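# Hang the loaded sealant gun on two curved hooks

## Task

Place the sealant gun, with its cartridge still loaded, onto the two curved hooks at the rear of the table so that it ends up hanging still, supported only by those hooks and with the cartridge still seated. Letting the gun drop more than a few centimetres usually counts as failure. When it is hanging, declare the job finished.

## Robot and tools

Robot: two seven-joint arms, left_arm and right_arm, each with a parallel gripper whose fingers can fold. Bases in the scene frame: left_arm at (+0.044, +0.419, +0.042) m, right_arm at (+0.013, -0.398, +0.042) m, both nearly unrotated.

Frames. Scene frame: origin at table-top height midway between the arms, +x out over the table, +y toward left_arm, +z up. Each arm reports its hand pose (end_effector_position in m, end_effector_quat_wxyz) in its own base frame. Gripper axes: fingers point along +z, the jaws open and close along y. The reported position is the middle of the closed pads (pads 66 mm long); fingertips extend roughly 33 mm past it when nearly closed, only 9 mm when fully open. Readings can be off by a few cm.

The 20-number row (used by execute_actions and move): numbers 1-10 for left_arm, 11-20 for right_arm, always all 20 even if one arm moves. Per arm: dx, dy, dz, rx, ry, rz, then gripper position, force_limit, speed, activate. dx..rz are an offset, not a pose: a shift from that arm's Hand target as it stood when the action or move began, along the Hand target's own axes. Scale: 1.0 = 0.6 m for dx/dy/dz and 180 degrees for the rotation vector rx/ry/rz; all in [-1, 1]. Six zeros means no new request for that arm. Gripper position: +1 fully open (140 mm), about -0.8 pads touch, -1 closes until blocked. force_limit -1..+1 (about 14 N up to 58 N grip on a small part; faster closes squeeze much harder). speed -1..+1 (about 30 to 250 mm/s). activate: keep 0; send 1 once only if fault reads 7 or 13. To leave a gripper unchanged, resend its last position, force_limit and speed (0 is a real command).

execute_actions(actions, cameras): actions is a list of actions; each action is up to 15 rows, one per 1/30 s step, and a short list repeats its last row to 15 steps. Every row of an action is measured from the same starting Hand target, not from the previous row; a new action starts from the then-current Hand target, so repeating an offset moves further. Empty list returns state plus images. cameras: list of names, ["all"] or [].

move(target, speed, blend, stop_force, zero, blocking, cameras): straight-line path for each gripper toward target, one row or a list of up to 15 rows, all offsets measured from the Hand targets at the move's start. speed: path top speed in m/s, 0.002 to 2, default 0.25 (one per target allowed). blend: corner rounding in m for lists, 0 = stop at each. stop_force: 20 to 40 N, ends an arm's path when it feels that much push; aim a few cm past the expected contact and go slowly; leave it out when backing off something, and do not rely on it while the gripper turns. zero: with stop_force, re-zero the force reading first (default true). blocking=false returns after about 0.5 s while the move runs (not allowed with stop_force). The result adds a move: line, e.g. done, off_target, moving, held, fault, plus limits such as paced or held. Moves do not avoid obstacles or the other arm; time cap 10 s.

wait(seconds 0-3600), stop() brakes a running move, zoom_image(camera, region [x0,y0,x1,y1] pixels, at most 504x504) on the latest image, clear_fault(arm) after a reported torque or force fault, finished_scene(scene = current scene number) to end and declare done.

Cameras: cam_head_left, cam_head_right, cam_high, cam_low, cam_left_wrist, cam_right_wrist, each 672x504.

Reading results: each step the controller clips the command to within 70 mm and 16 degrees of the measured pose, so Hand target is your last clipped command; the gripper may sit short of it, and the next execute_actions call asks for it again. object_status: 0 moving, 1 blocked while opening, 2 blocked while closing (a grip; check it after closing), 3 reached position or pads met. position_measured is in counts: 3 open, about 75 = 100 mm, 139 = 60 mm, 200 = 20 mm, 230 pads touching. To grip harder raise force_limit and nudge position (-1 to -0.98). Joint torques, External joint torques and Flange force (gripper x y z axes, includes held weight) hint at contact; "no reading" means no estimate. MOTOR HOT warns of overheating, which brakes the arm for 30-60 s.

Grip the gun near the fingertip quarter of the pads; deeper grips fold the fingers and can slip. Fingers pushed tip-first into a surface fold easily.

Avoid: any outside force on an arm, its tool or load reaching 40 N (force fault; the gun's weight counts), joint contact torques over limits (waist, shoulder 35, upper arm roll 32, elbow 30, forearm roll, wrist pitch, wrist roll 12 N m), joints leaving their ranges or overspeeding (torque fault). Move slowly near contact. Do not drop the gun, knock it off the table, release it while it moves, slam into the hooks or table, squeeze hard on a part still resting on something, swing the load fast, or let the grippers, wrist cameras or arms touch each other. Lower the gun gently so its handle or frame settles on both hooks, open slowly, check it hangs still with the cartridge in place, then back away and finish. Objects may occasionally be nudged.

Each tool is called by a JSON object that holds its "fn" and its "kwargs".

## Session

{"fn": "execute_actions", "kwargs": {"actions": []}}

{"fn": "zoom_image", "kwargs": {"camera": "cam_high", "region": [50, 200, 450, 480]}}

Scene clock: 0.00 s.
left_arm: end_effector_position=(+0.7354, -0.1381, +0.0904) position_measured=3 object_status=3 fault=0 end_effector_quat_wxyz=(+0.071, +0.299, +0.950, +0.057) | right_arm: end_effector_position=(+0.1522, +0.4418, +0.1314) position_measured=3 object_status=3 fault=0 end_effector_quat_wxyz=(-0.245, +0.740, +0.289, -0.556)
Joint positions: left_arm=[-0.064 0.628 -0.188 -1.555 0.286 2.31 1.794] | right_arm=[0.711 0.702 0.016 -1.712 0.762 1.307 -1.853]
Joint velocities: within noise
Joint torques (N m): no reading
External joint torques (N m): no reading
Flange force (N): no reading
Hand target: left_arm +0.7354, -0.1381, +0.0904; +0.071, +0.299, +0.950, +0.057 | right_arm +0.1522, +0.4418, +0.1314; -0.245, +0.740, +0.289, -0.556
Tool commands: left_gripper/position=+1.0 left_gripper/force_limit=+1.0 left_gripper/speed=+1.0 left_gripper/activate=+0.0 right_gripper/position=+1.0 right_gripper/force_limit=+1.0 right_gripper/speed=+1.0 right_gripper/activate=+0.0

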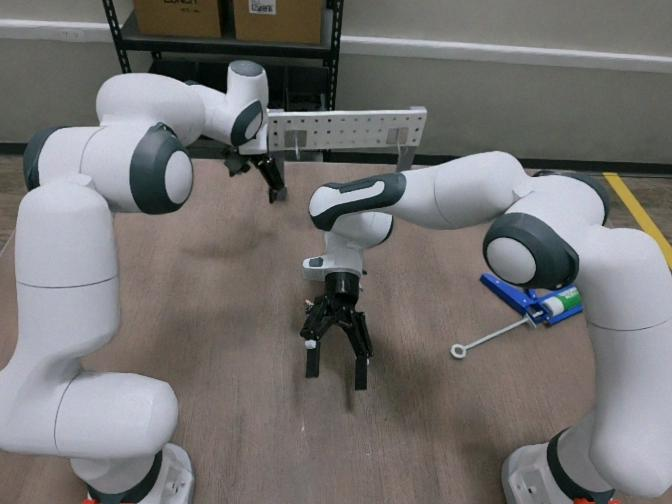

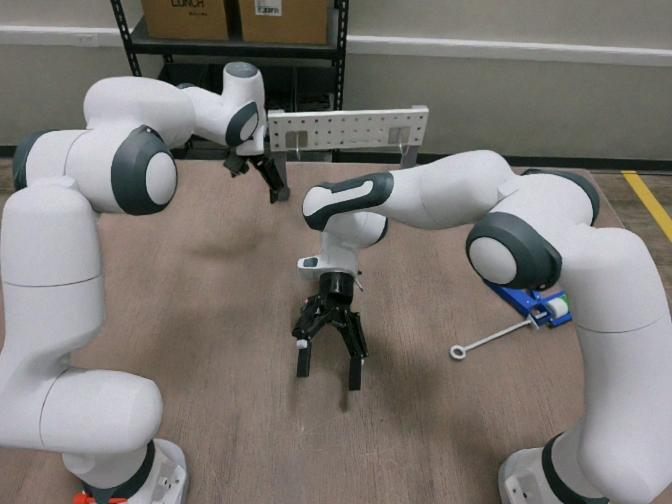

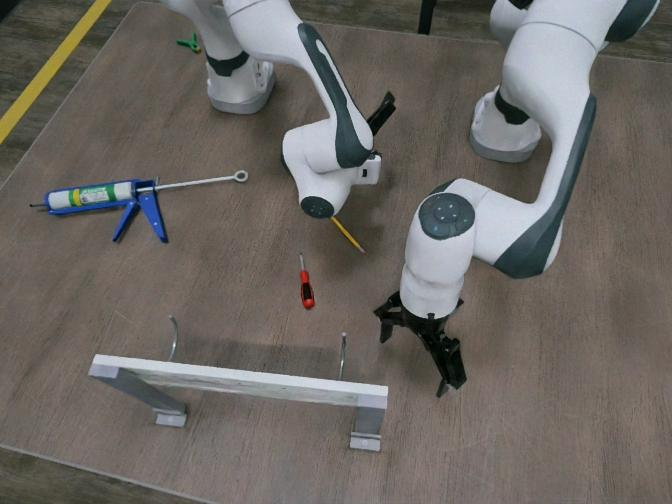

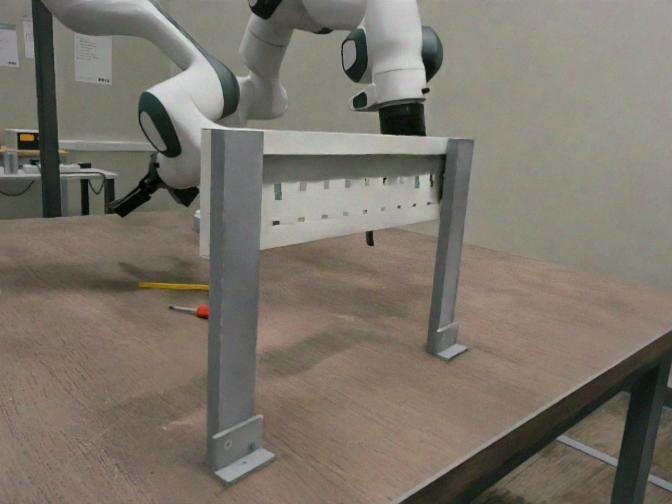

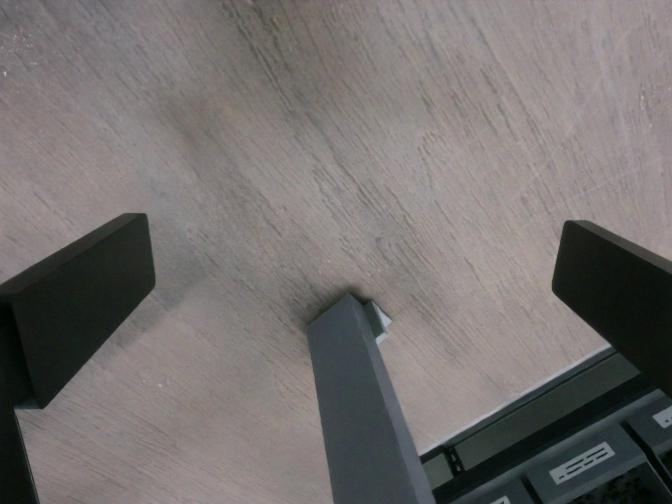

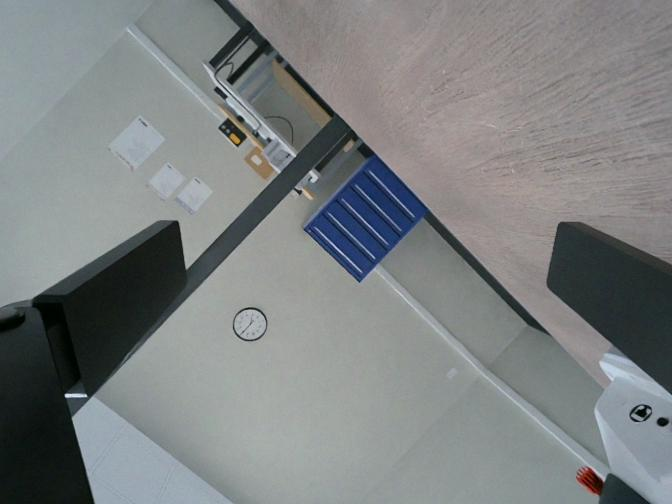

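Scaled by 1.260 from the camera's image (finer frame: 960x720).

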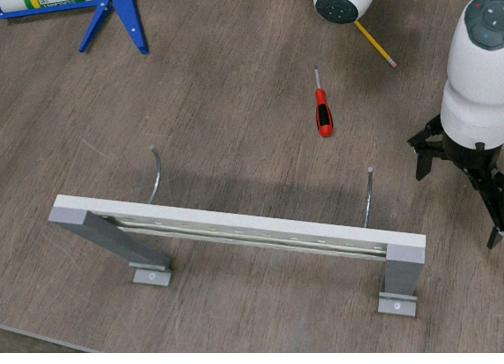

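{"fn": "move", "kwargs": {"target": [[0.11,-0.0557,-0.2742,0,0,0,1,1,1,0, -0.1937,-0.1105,-0.3982,-0.3029,0.2849,-0.0157,1,1,1,0],[0.11,-0.0557,-0.2742,0,0,0,1,1,1,0, -0.4458,0.215,-0.5922,0.1379,0.4736,0.5661,1,1,1,0],[0.0693,-0.4315,-0.4425,-0.0406,-0.1959,-0.196,1,1,1,0, -0.7178,0.536,-0.5317,-0.4648,-0.2825,-0.6896,1,1,1,0],[0.0693,-0.4315,-0.4425,-0.0406,-0.1959,-0.196,1,1,1,0, -0.8205,0.7915,-0.4357,-0.4298,0.0833,-0.3193,1,1,1,0]], "speed": 0.45, "blend": 0.03, "cameras": ["cam_left_wrist","cam_right_wrist","cam_high","cam_head_left"]}}

{"fn": "zoom_image", "kwargs": {"camera": "cam_left_wrist", "region": [130, 110, 550, 390]}}

Scene clock: 15.30 s.
left_arm: end_effector_position=(+0.5111, -0.3415, +0.3066) position_measured=3 object_status=3 fault=0 end_effector_quat_wxyz=(+0.381, +0.003, +0.924, +0.003) | right_arm: end_effector_position=(+0.3713, -0.2512, +0.2106) position_measured=3 object_status=3 fault=0 end_effector_quat_wxyz=(-0.001, +0.566, +0.824, +0.001)
Joint positions: left_arm=[0.372 -0.502 -1.053 -2.432 0.217 2.77 0.639] | right_arm=[-0.912 -0.299 0.301 -2.404 0.104 2.114 2.098]
Joint velocities: left_arm=[within noise] | right_arm=[-0.002 -0.001 -0.001 0 -0.001 0 0.006]
Joint torques (N m): left_arm=[0.19 -3.14 10.87 22.39 -0.84 3.06 -0.27] | right_arm=[-1.17 -19.45 -2.29 25.22 0.88 2.46 0.24]
External joint torques (N m): left_arm=[0.1 0.07 -1.5 -0.07 -0.48 0.22 -0.25] | right_arm=[-1.17 0.48 0.5 1.31 0.13 0.02 0.24]
Flange force (N): left_arm=[1.0 -5.5 5.8] | right_arm=[-5.0 3.6 -1.4]
Hand target: left_arm +0.5116, -0.3426, +0.3081; +0.383, +0.000, +0.924, +0.000 | right_arm +0.3721, -0.2522, +0.2104; +0.000, +0.570, +0.822, +0.000
Off the commanded pose: left_arm 0.002 m, 1 deg | right_arm 0.001 m, 1 deg.
move: done; limits=paced
Images, in order (width x height): cam_head_left 672x504, cam_high 672x504, cam_left_wrist 672x504, cam_right_wrist 672x504.

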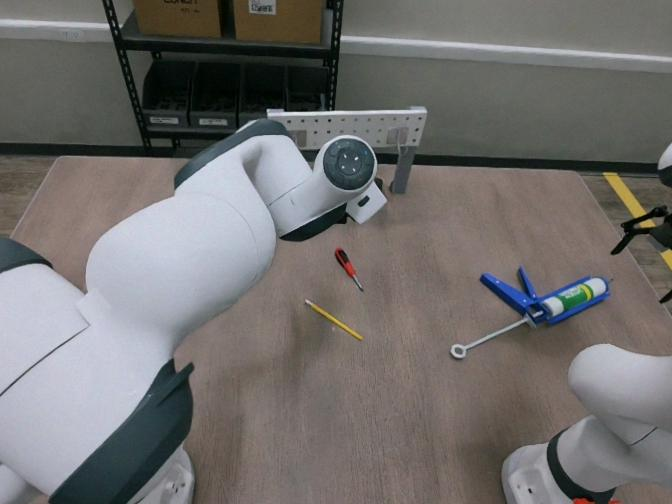

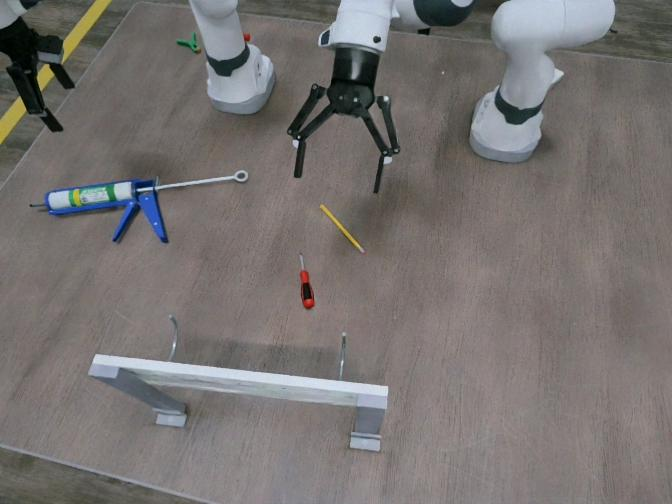

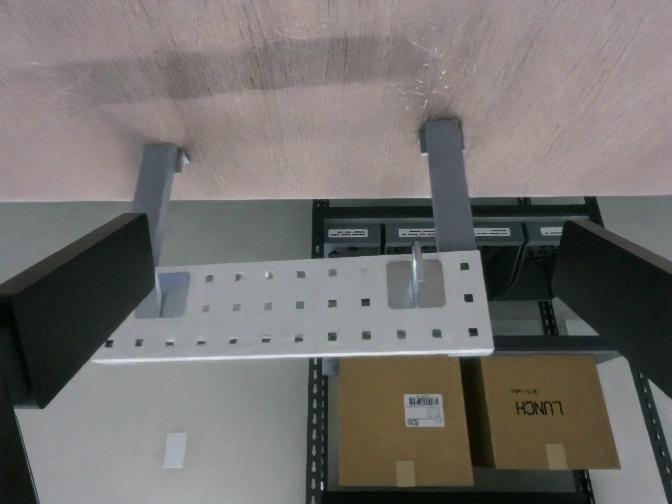

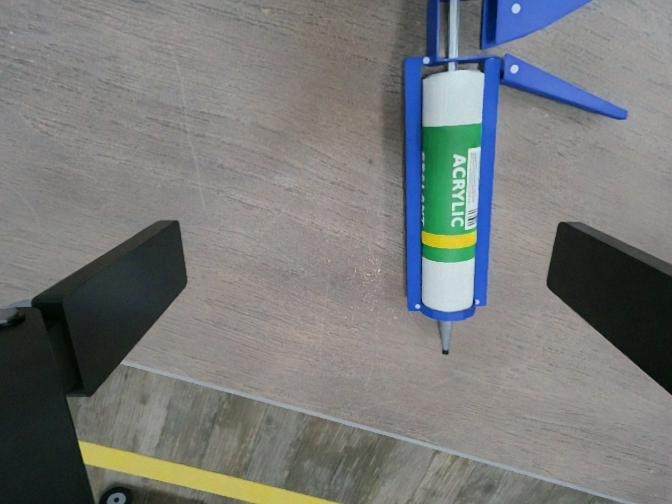

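Scaled by 1.200 from the camera's image (finer frame: 960x720).

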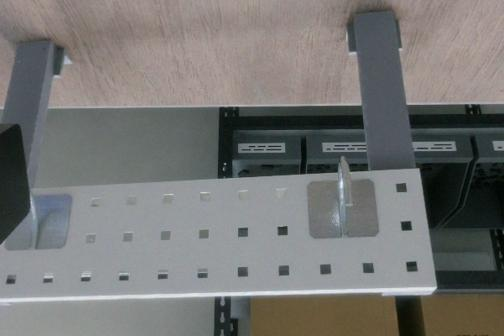

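{"fn": "move", "kwargs": {"target": [0,0,0,0,0,0,1,1,1,0, 0.0167,0.1417,0.3127,0,0,-0.0244,1,1,1,0], "speed": 0.3, "cameras": ["cam_right_wrist"]}}

Scene clock: 19.07 s.
left_arm: end_effector_position=(+0.5111, -0.3415, +0.3066) position_measured=3 object_status=3 fault=0 end_effector_quat_wxyz=(+0.381, +0.003, +0.924, +0.003) | right_arm: end_effector_position=(+0.4472, -0.2128, +0.0234) position_measured=3 object_status=3 fault=0 end_effector_quat_wxyz=(-0.001, +0.536, +0.844, +0.000)
Joint positions: left_arm=[0.372 -0.502 -1.053 -2.432 0.217 2.77 0.639] | right_arm=[-0.815 0.198 0.358 -2.413 -0.13 2.593 2.35]
Joint velocities: left_arm=[within noise] | right_arm=[0.001 -0.002 0 0.002 0 0 0.006]
Joint torques (N m): left_arm=[0.16 -3.15 10.95 22.38 -0.85 3.01 -0.23] | right_arm=[-0.22 -30.07 1.66 19.86 0.1 2.59 0.29]
External joint torques (N m): left_arm=[0.21 0.17 -1.32 -0.16 -0.5 0.16 -0.21] | right_arm=[-0.28 0.72 -0.63 1.35 -0.37 0.14 0.29]
Flange force (N): left_arm=[0.8 -4.9 5.6] | right_arm=[-5.4 4.4 3.5]
Hand target: left_arm +0.5116, -0.3426, +0.3081; +0.383, +0.000, +0.924, +0.000 | right_arm +0.4483, -0.2130, +0.0229; +0.000, +0.538, +0.843, +0.000
Off the commanded pose: left_arm 0.002 m, 1 deg | right_arm 0.001 m, 0 deg.
move: done

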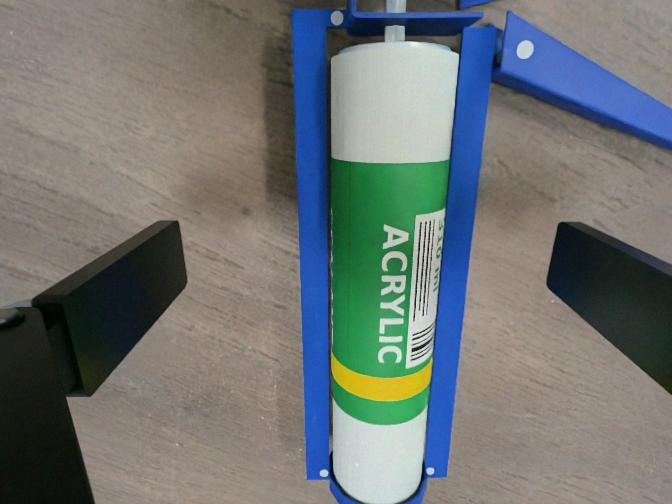

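{"fn": "move", "kwargs": {"target": [0,0,0,0,0,0,1,1,1,0, 0.01,0.0163,0.034,0,0,0,0.42,0,0,0], "speed": 0.12}}

{"fn": "execute_actions", "kwargs": {"actions": [[[0,0,0,0,0,0,1,1,1,0, 0,0,0,0,0,0,-1,0,-1,0]],[[0,0,0,0,0,0,1,1,1,0, 0,0,0,0,0,0,-1,0,-1,0]],[[0,0,0,0,0,0,1,1,1,0, 0,0,0,0,0,0,-1,0,-1,0]]], "cameras": ["cam_right_wrist"]}}

Scene clock: 20.63 s.
left_arm: end_effector_position=(+0.5111, -0.3415, +0.3066) position_measured=3 object_status=3 fault=0 end_effector_quat_wxyz=(+0.381, +0.003, +0.924, +0.003) | right_arm: end_effector_position=(+0.4534, -0.2031, +0.0026) position_measured=76 object_status=3 fault=0 end_effector_quat_wxyz=(-0.002, +0.536, +0.844, +0.000)
Joint positions: left_arm=[0.372 -0.502 -1.053 -2.432 0.217 2.77 0.639] | right_arm=[-0.774 0.255 0.334 -2.405 -0.17 2.637 2.401]
Joint velocities: left_arm=[within noise] | right_arm=[0.001 -0.001 0 0 0 0 0.005]
Joint torques (N m): left_arm=[0.13 -3.11 10.98 22.39 -0.86 3.02 -0.22] | right_arm=[-0.22 -31.79 2.11 19.03 0.12 2.6 0.24]
External joint torques (N m): left_arm=[0.22 0.26 -1.27 -0.2 -0.52 0.16 -0.19] | right_arm=[-0.13 0.36 -0.54 1.24 -0.32 0.13 0.24]
Flange force (N): left_arm=[0.8 -4.7 5.6] | right_arm=[-4.1 3.7 2.8]
Hand target: left_arm +0.5116, -0.3426, +0.3081; +0.383, +0.000, +0.924, +0.000 | right_arm +0.4547, -0.2034, +0.0025; +0.000, +0.538, +0.843, +0.000
Off the commanded pose: left_arm 0.002 m, 1 deg | right_arm 0.001 m, 0 deg.
move: done

Scene clock: 22.33 s.
left_arm: end_effector_position=(+0.5111, -0.3415, +0.3066) position_measured=3 object_status=3 fault=0 end_effector_quat_wxyz=(+0.381, +0.003, +0.924, +0.003) | right_arm: end_effector_position=(+0.4552, -0.2026, +0.0033) position_measured=111 object_status=2 fault=0 end_effector_quat_wxyz=(+0.000, +0.535, +0.845, +0.000)
Joint positions: left_arm=[0.372 -0.502 -1.053 -2.432 0.217 2.77 0.639] | right_arm=[-0.769 0.254 0.332 -2.404 -0.17 2.64 2.402]
Joint torques (N m): left_arm=[0.17 -3.14 10.98 22.25 -0.84 3.03 -0.22] | right_arm=[-0.92 -30.84 1.23 18.45 0.29 3.14 0.26]
External joint torques (N m): left_arm=[0.21 0.2 -1.31 -0.32 -0.49 0.18 -0.2] | right_arm=[-0.95 1.38 -1.52 0.59 -0.14 0.65 0.26]
External joint torques at the end of the 1st action: left_arm=[0.26 0.28 -1.34 -0.19 -0.48 0.17 -0.27] | right_arm=[0.37 0.34 -0.92 1.2 -0.17 0.13 0.18]
External joint torques at the end of the 2nd action: left_arm=[0.26 0.3 -1.35 -0.16 -0.5 0.16 -0.22] | right_arm=[-0.82 1.65 -1.39 0.53 -0.15 0.65 0.26]
Flange force (N): left_arm=[1.2 -4.5 5.6] | right_arm=[-4.5 1.9 6.6]
Flange force at the end of the 1st action (N): left_arm=[0.8 -5.3 6.2] | right_arm=[-3.9 4.0 3.1]
Flange force at the end of the 2nd action (N): left_arm=[0.6 -5.2 6.1] | right_arm=[-4.6 2.3 7.3]
Hand target: left_arm +0.5116, -0.3426, +0.3081; +0.383, +0.000, +0.924, +0.000 | right_arm +0.4547, -0.2034, +0.0025; +0.000, +0.538, +0.843, +0.000
Off the commanded pose: left_arm 0.002 m, 1 deg | right_arm 0.001 m, 0 deg.

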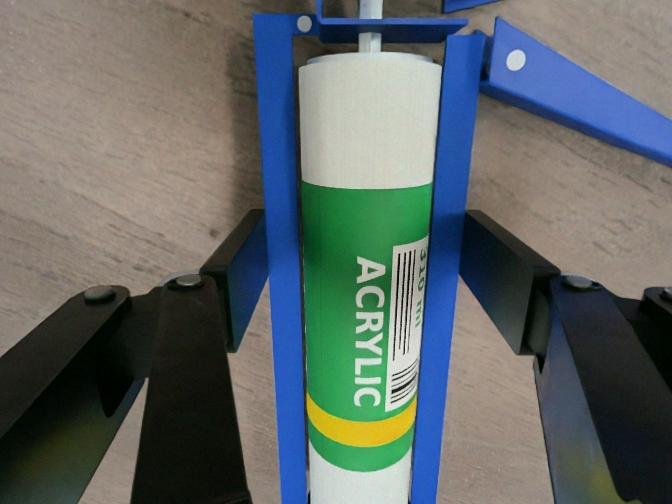

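{"fn": "move", "kwargs": {"target": [[0.0815,0.4675,-0.2707,0,0,0,1,1,1,0, 0.02,0.1603,-0.2592,0,0,0,-1,0,-1,0],[0.0815,0.4675,-0.2707,0,0,0,1,1,1,0, 0.2418,0.3553,-0.45,0,0,-0.4556,-1,0,-1,0],[0.0815,0.4675,-0.2707,0,0,0,1,1,1,0, 0.4383,0.4465,-0.4925,0,0,-0.6944,-1,0,-1,0],[0.0815,0.4675,-0.2707,0,0,0,1,1,1,0, 0.5998,0.74,-0.5825,0.0409,-0.6158,-0.6582,-1,0,-1,0]], "speed": 0.3, "blend": 0.03, "cameras": ["cam_right_wrist","cam_high","cam_head_left","cam_low"]}}

{"fn": "zoom_image", "kwargs": {"camera": "cam_right_wrist", "region": [430, 0, 672, 180]}}

Scene clock: 32.60 s.
left_arm: end_effector_position=(+0.3628, -0.0625, +0.3892) position_measured=3 object_status=3 fault=0 end_effector_quat_wxyz=(+0.384, -0.003, +0.923, -0.002) | right_arm: end_effector_position=(+0.7052, +0.3079, +0.3387) position_measured=111 object_status=2 fault=0 end_effector_quat_wxyz=(+0.532, -0.533, +0.521, -0.402)
Joint positions: left_arm=[-0.238 -1.408 -0.058 -2.96 0.18 2.311 1.224] | right_arm=[-1.439 -1.206 1.647 -2.306 -0.05 3.855 1.37]
Joint velocities: left_arm=[within noise] | right_arm=[0 0 0 0.001 0.001 0.003 0.007]
Joint torques (N m): left_arm=[-0.65 7.75 -0.38 24.29 1.22 3.14 0.16] | right_arm=[-1.12 28.6 -34.3 11.66 6.79 2.55 -0.05]
External joint torques (N m): left_arm=[-0.62 -0.31 -0.51 -0.75 0.41 -0.32 0.19] | right_arm=[-1.06 1.91 -5.94 4.19 3.26 1.45 0.06]
Flange force (N): left_arm=[4.3 -0.2 -1.5] | right_arm=[-0.9 -6.6 9.4]
Hand target: left_arm +0.3621, -0.0620, +0.3882; +0.383, +0.000, +0.924, +0.000 | right_arm +0.7059, +0.3098, +0.3522; +0.545, -0.525, +0.517, -0.401
Off the commanded pose: left_arm 0.001 m, 0 deg | right_arm 0.014 m, 2 deg.
move: off_target (right_arm); limits=paced
Images, in order (width x height): cam_head_left 672x504, cam_high 672x504, cam_low 672x504, cam_right_wrist 672x504.

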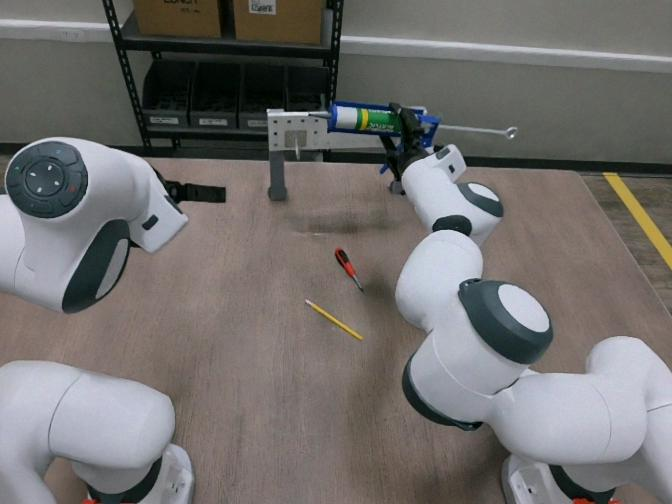

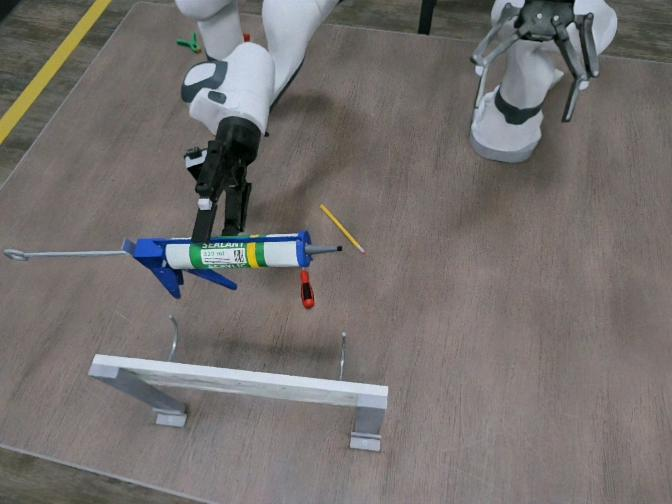

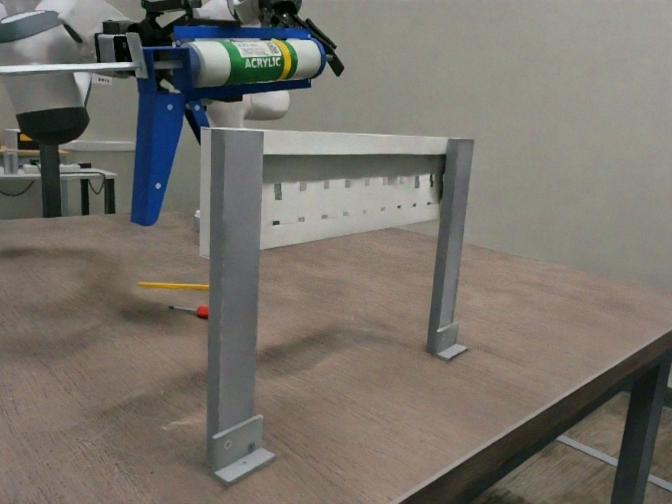

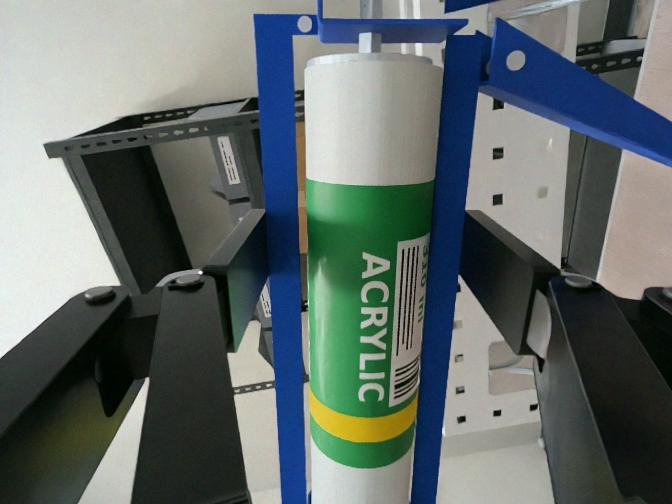

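Scaled by 2.083 from the camera's image (finer frame: 960x720).

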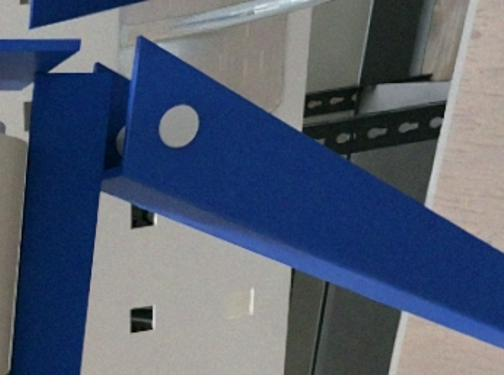

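{"fn": "zoom_image", "kwargs": {"camera": "cam_right_wrist", "region": [430, 300, 600, 430]}}

{"fn": "zoom_image", "kwargs": {"camera": "cam_right_wrist", "region": [380, 0, 672, 90]}}

{"fn": "zoom_image", "kwargs": {"camera": "cam_head_left", "region": [230, 80, 540, 260]}}

Scaled by 2.965 from the camera's image (finer frame: 960x720).

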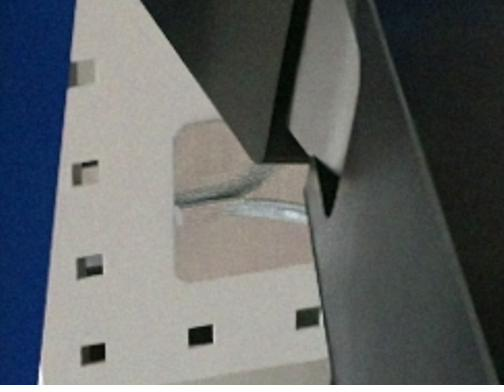

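Scaled by 1.726 from the camera's image (finer frame: 960x720).

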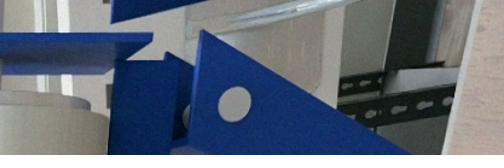

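Scaled by 1.626 from the camera's image (finer frame: 960x720).

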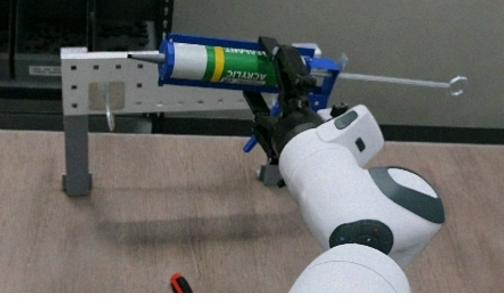

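{"fn": "move", "kwargs": {"target": [-0.1373,-0.1148,-0.0272,0.0893,0.0409,0.1018,1,1,1,0, -0.1805,0.0588,0.0075,0,0,0,-1,0,-1,0], "speed": 0.2, "cameras": ["cam_right_wrist","cam_high","cam_left_wrist","cam_head_left"]}}

{"fn": "zoom_image", "kwargs": {"camera": "cam_high", "region": [80, 180, 480, 460]}}

{"fn": "zoom_image", "kwargs": {"camera": "cam_left_wrist", "region": [130, 110, 550, 390]}}

Scene clock: 37.10 s.
left_arm: end_effector_position=(+0.4088, -0.1315, +0.4587) position_measured=3 object_status=3 fault=0 end_effector_quat_wxyz=(+0.316, +0.195, +0.926, -0.070) | right_arm: end_effector_position=(+0.6893, +0.4212, +0.3189) position_measured=111 object_status=2 fault=0 end_effector_quat_wxyz=(+0.536, -0.533, +0.517, -0.401)
Joint positions: left_arm=[-0.599 -1.019 0.226 -2.555 0.229 2.207 1.501] | right_arm=[-1.319 -1.33 1.68 -2.148 0.066 3.604 1.411]
Joint velocities: left_arm=[0 0.001 0.002 0 0.001 -0.001 0.006] | right_arm=[within noise]
Joint torques (N m): left_arm=[-0.49 1.8 -6.3 24.52 1.25 3.2 0.24] | right_arm=[-0.65 32.71 -38.13 8.57 5.83 1.89 0.01]
External joint torques (N m): left_arm=[-0.5 0.69 -0.37 -0.05 0.42 -0.32 0.26] | right_arm=[-0.63 2.19 -7.17 3.27 2.4 0.9 0.11]
Flange force (N): left_arm=[-2.1 -0.2 0.1] | right_arm=[-4.1 -8.7 6.9]
Hand target: left_arm +0.4088, -0.1309, +0.4580; +0.315, +0.200, +0.925, -0.068 | right_arm +0.6909, +0.4210, +0.3324; +0.545, -0.525, +0.517, -0.401
Off the commanded pose: left_arm 0.001 m, 1 deg | right_arm 0.014 m, 1 deg.
move: off_target (right_arm)
Images, in order (width x height): cam_head_left 672x504, cam_high 672x504, cam_left_wrist 672x504, cam_right_wrist 672x504.

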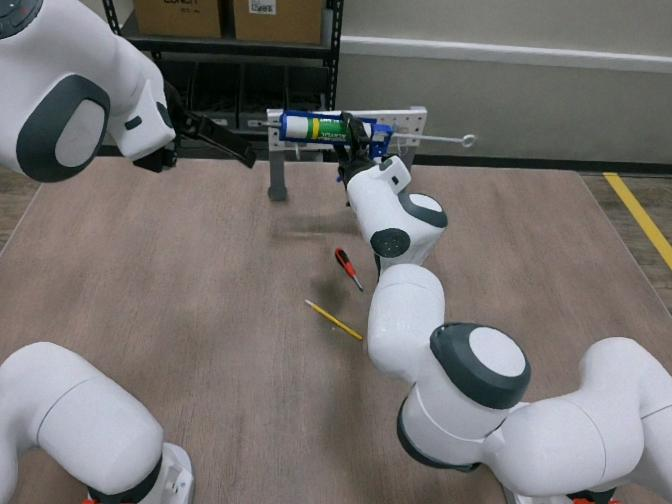

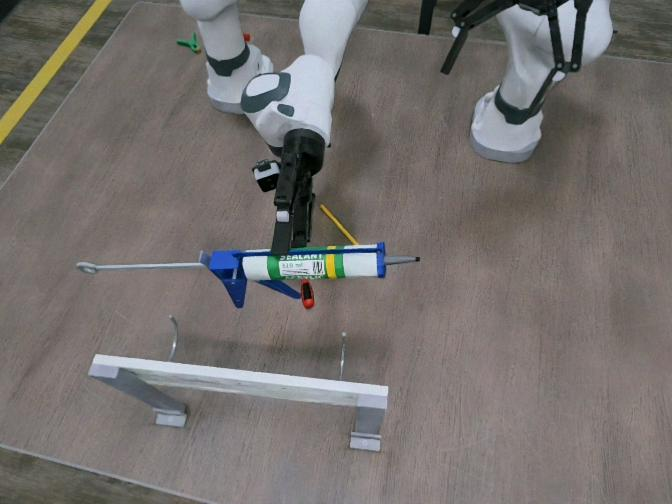

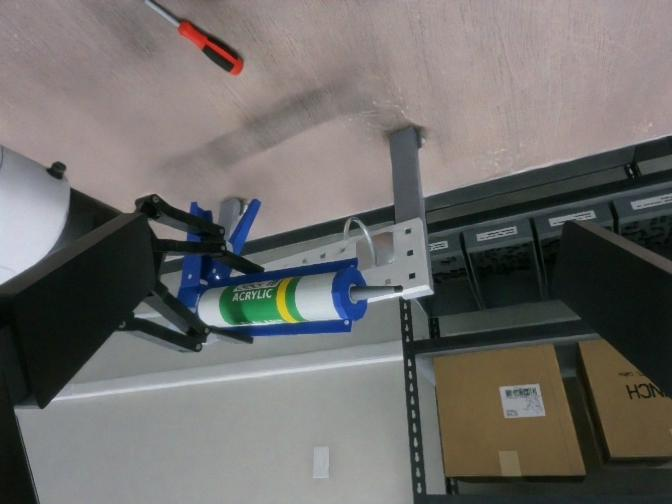

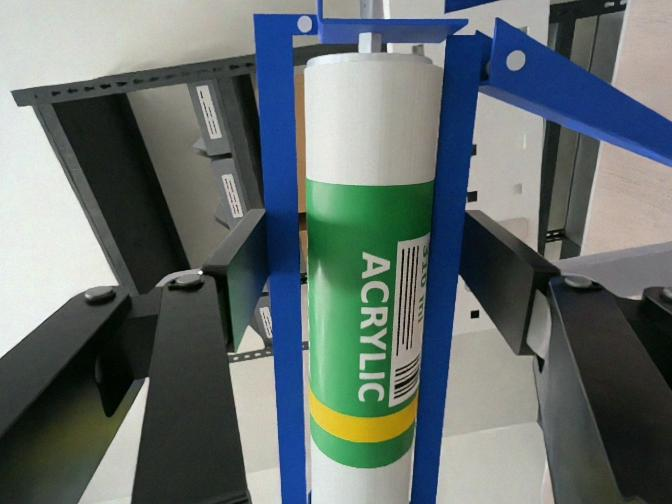

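Scaled by 1.260 from the camera's image (finer frame: 960x720).

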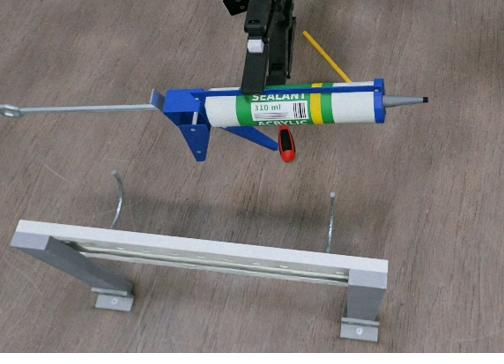

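Scaled by 1.200 from the camera's image (finer frame: 960x720).

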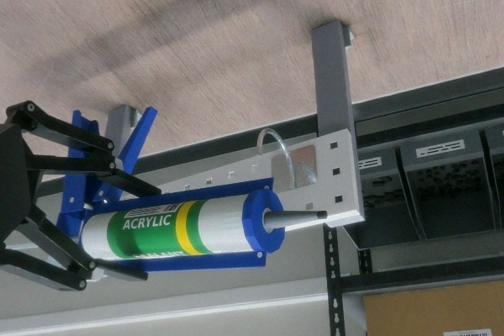

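{"fn": "zoom_image", "kwargs": {"camera": "cam_left_wrist", "region": [320, 190, 440, 310]}}

Scaled by 4.200 from the camera's image (finer frame: 960x720).

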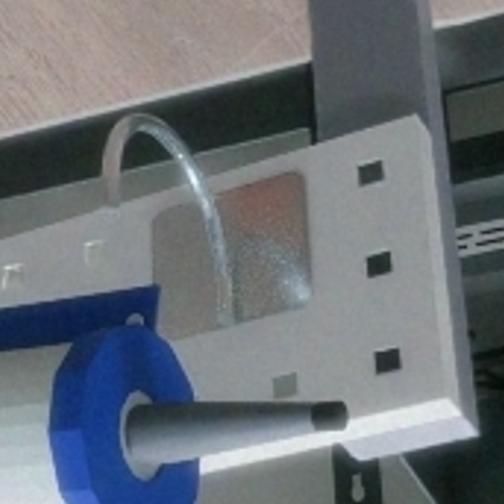

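{"fn": "move", "kwargs": {"target": [0,0,0,0,0,0,1,1,1,0, -0.0308,-0.0103,0.1667,0,0,0,-1,0,-1,0], "speed": 0.12, "cameras": ["cam_right_wrist","cam_high","cam_left_wrist","cam_head_left"]}}

{"fn": "zoom_image", "kwargs": {"camera": "cam_high", "region": [80, 240, 440, 460]}}

{"fn": "zoom_image", "kwargs": {"camera": "cam_left_wrist", "region": [180, 160, 450, 360]}}

{"fn": "zoom_image", "kwargs": {"camera": "cam_right_wrist", "region": [430, 0, 672, 200]}}

Scene clock: 40.90 s.
left_arm: end_effector_position=(+0.4088, -0.1314, +0.4586) position_measured=3 object_status=3 fault=0 end_effector_quat_wxyz=(+0.316, +0.196, +0.926, -0.070) | right_arm: end_effector_position=(+0.7858, +0.4542, +0.3192) position_measured=111 object_status=2 fault=0 end_effector_quat_wxyz=(+0.537, -0.531, +0.518, -0.401)
Joint positions: left_arm=[-0.599 -1.019 0.226 -2.555 0.229 2.207 1.502] | right_arm=[-1.616 -1.365 1.731 -1.737 0.055 3.485 1.419]
Joint velocities: left_arm=[within noise] | right_arm=[-0.001 0 0 0 0.001 -0.004 0]
Joint torques (N m): left_arm=[-0.56 1.81 -6.37 24.52 1.23 3.22 0.18] | right_arm=[-1.51 45.51 -37.48 9.01 4.78 1.73 -0.11]
External joint torques (N m): left_arm=[-0.54 0.63 -0.42 0.04 0.4 -0.29 0.2] | right_arm=[-1.54 4.89 -6.38 3.18 1.49 0.75 0]
Flange force (N): left_arm=[-2.2 -0.4 -0.1] | right_arm=[-3.8 -11.1 11.3]
Hand target: left_arm +0.4088, -0.1309, +0.4580; +0.315, +0.200, +0.925, -0.068 | right_arm +0.7873, +0.4541, +0.3325; +0.545, -0.525, +0.517, -0.401
Off the commanded pose: left_arm 0.001 m, 0 deg | right_arm 0.013 m, 1 deg.
move: off_target (right_arm)
Images, in order (width x height): cam_head_left 672x504, cam_high 672x504, cam_left_wrist 672x504, cam_right_wrist 672x504.

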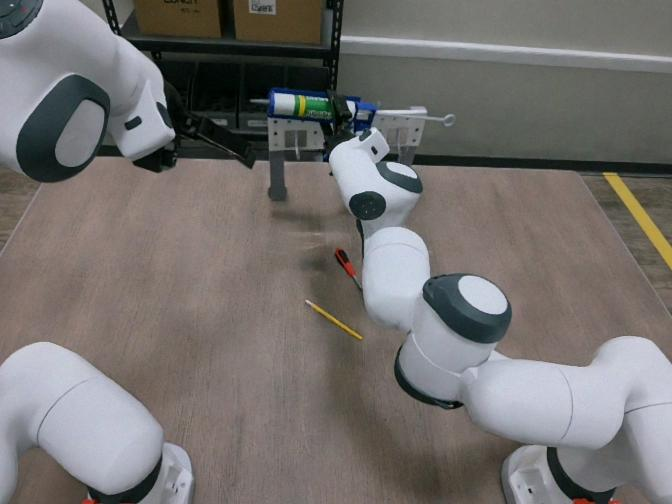

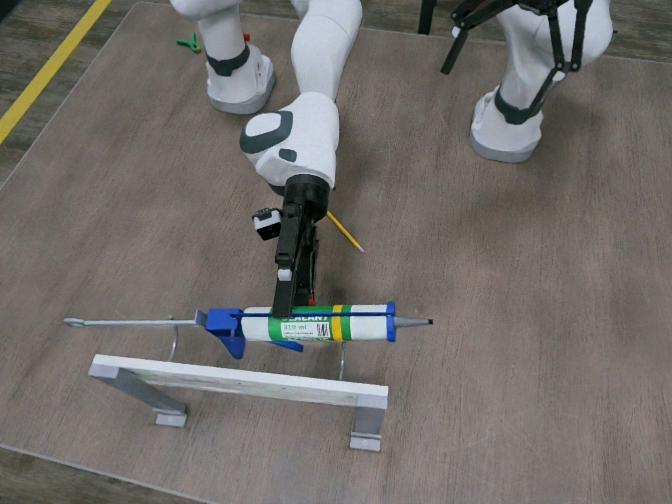

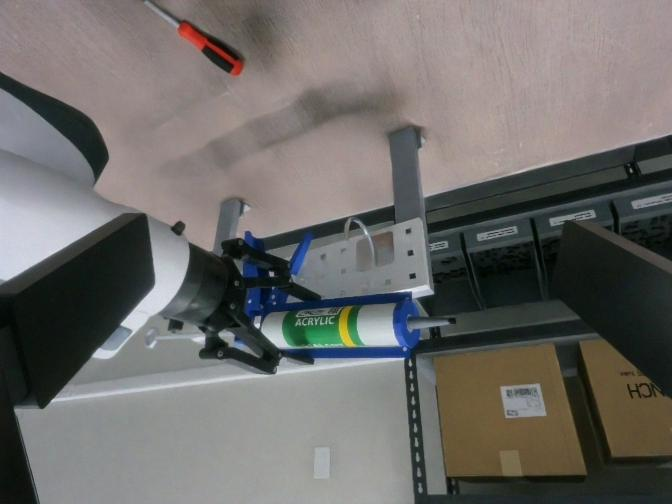

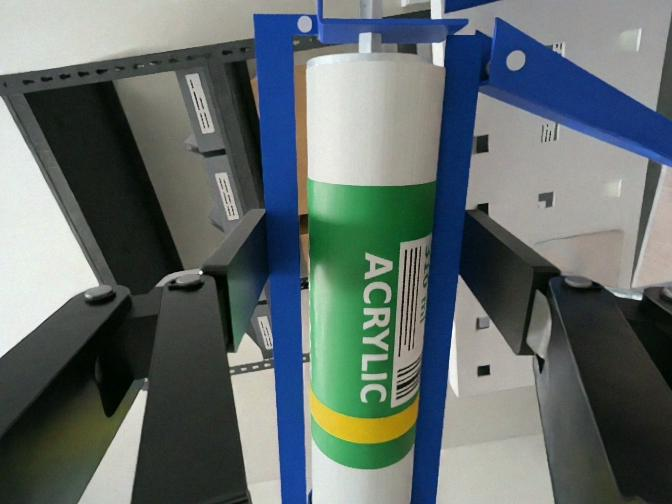

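Scaled by 1.400 from the camera's image (finer frame: 960x720).

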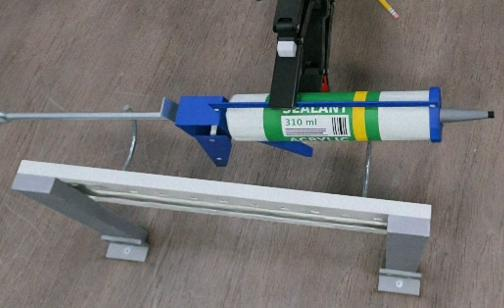

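Scaled by 1.867 from the camera's image (finer frame: 960x720).

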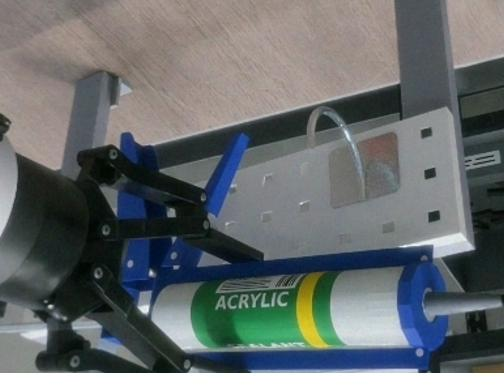

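Scaled by 2.083 from the camera's image (finer frame: 960x720).

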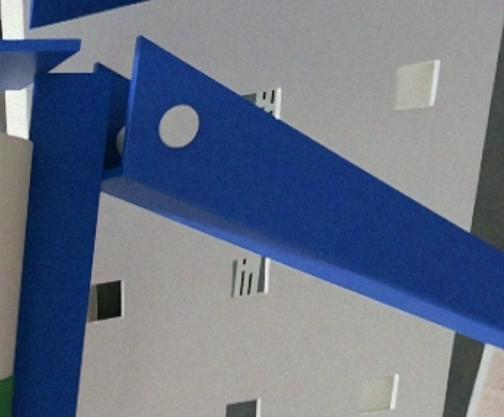

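{"fn": "zoom_image", "kwargs": {"camera": "cam_right_wrist", "region": [500, 200, 672, 330]}}

Scaled by 2.930 from the camera's image (finer frame: 960x720).

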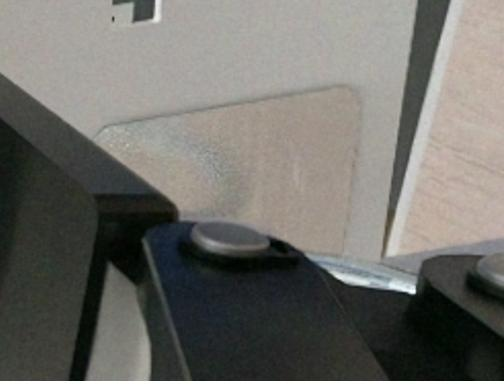

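{"fn": "move", "kwargs": {"target": [[0,0,0,0,0,0,1,1,1,0, 0,-0.0025,0.0282,0,0,0,-1,0,-1,0],[0,0,0,0,0,0,1,1,1,0, 0.0138,0.096,0.0368,0,0,0,-1,0,-1,0]], "speed": 0.1, "blend": 0.01, "cameras": ["cam_right_wrist","cam_high","cam_left_wrist","cam_head_left"]}}

{"fn": "zoom_image", "kwargs": {"camera": "cam_high", "region": [80, 240, 440, 460]}}

{"fn": "zoom_image", "kwargs": {"camera": "cam_left_wrist", "region": [180, 160, 450, 360]}}

Scene clock: 45.00 s.
left_arm: end_effector_position=(+0.4088, -0.1314, +0.4586) position_measured=3 object_status=3 fault=0 end_effector_quat_wxyz=(+0.316, +0.196, +0.926, -0.070) | right_arm: end_effector_position=(+0.8030, +0.4547, +0.2557) position_measured=111 object_status=2 fault=0 end_effector_quat_wxyz=(+0.534, -0.533, +0.519, -0.403)
Joint positions: left_arm=[-0.599 -1.019 0.226 -2.555 0.229 2.207 1.502] | right_arm=[-1.674 -1.525 1.742 -1.648 0.152 3.472 1.465]
Joint velocities: left_arm=[within noise] | right_arm=[0 -0.002 -0.001 0 0 0 0.006]
Joint torques (N m): left_arm=[-0.55 1.85 -6.42 24.49 1.22 3.21 0.24] | right_arm=[-1.03 48.41 -38.45 4.58 5.53 1.73 -0.05]
External joint torques (N m): left_arm=[-0.57 0.83 -0.5 -0.05 0.39 -0.31 0.26] | right_arm=[-1.09 5.73 -7.25 2.19 2.27 0.87 0.06]
Flange force (N): left_arm=[-2.6 -0.5 0.3] | right_arm=[-3.6 -10.0 9.1]
Hand target: left_arm +0.4088, -0.1309, +0.4580; +0.315, +0.200, +0.925, -0.068 | right_arm +0.8041, +0.4568, +0.2727; +0.545, -0.525, +0.517, -0.401
Off the commanded pose: left_arm 0.001 m, 0 deg | right_arm 0.017 m, 2 deg.
move: off_target (right_arm); blend cut to 0.0086 m at target 1
Images, in order (width x height): cam_head_left 672x504, cam_high 672x504, cam_left_wrist 672x504, cam_right_wrist 672x504.

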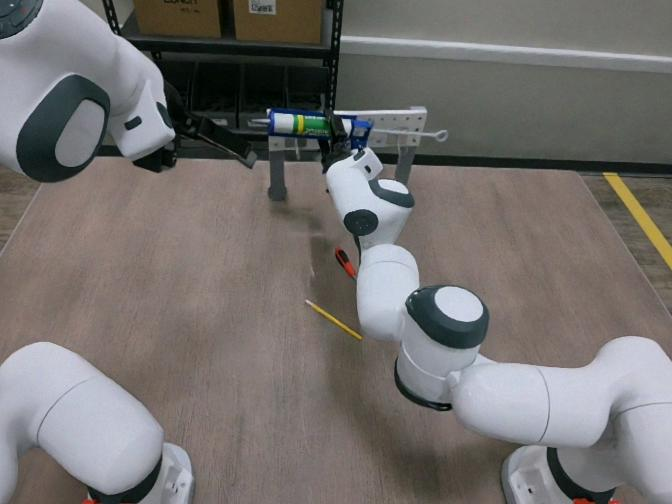

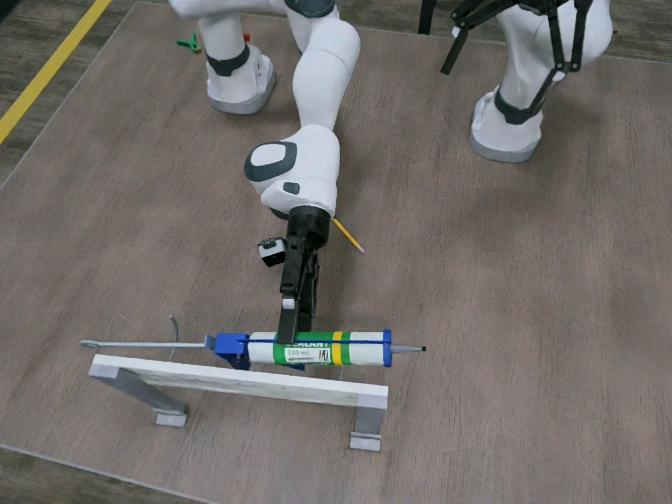

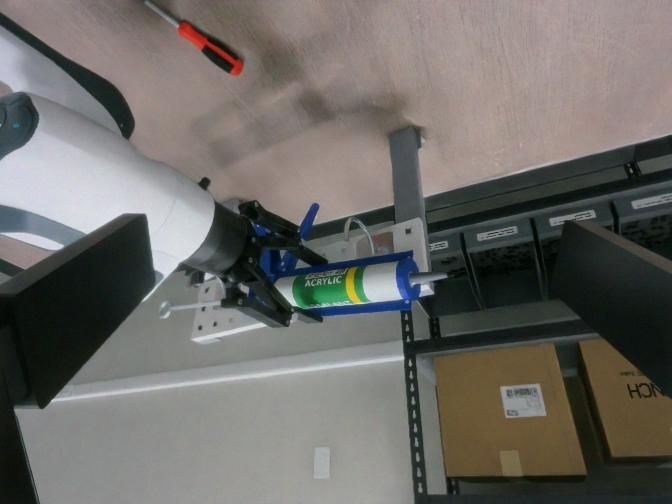

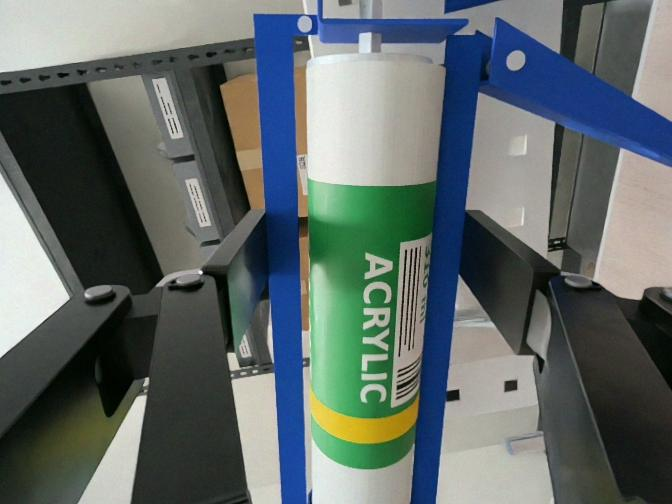

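Scaled by 1.400 from the camera's image (finer frame: 960x720).

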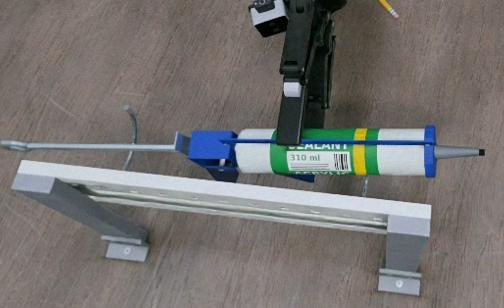

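Scaled by 1.867 from the camera's image (finer frame: 960x720).

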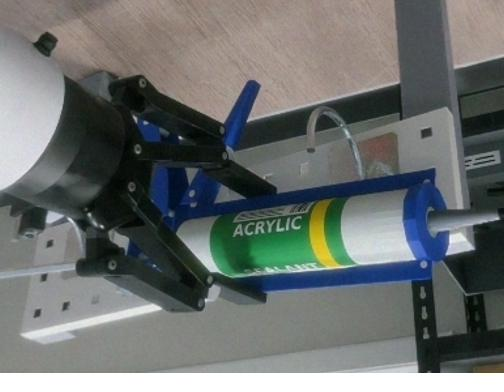

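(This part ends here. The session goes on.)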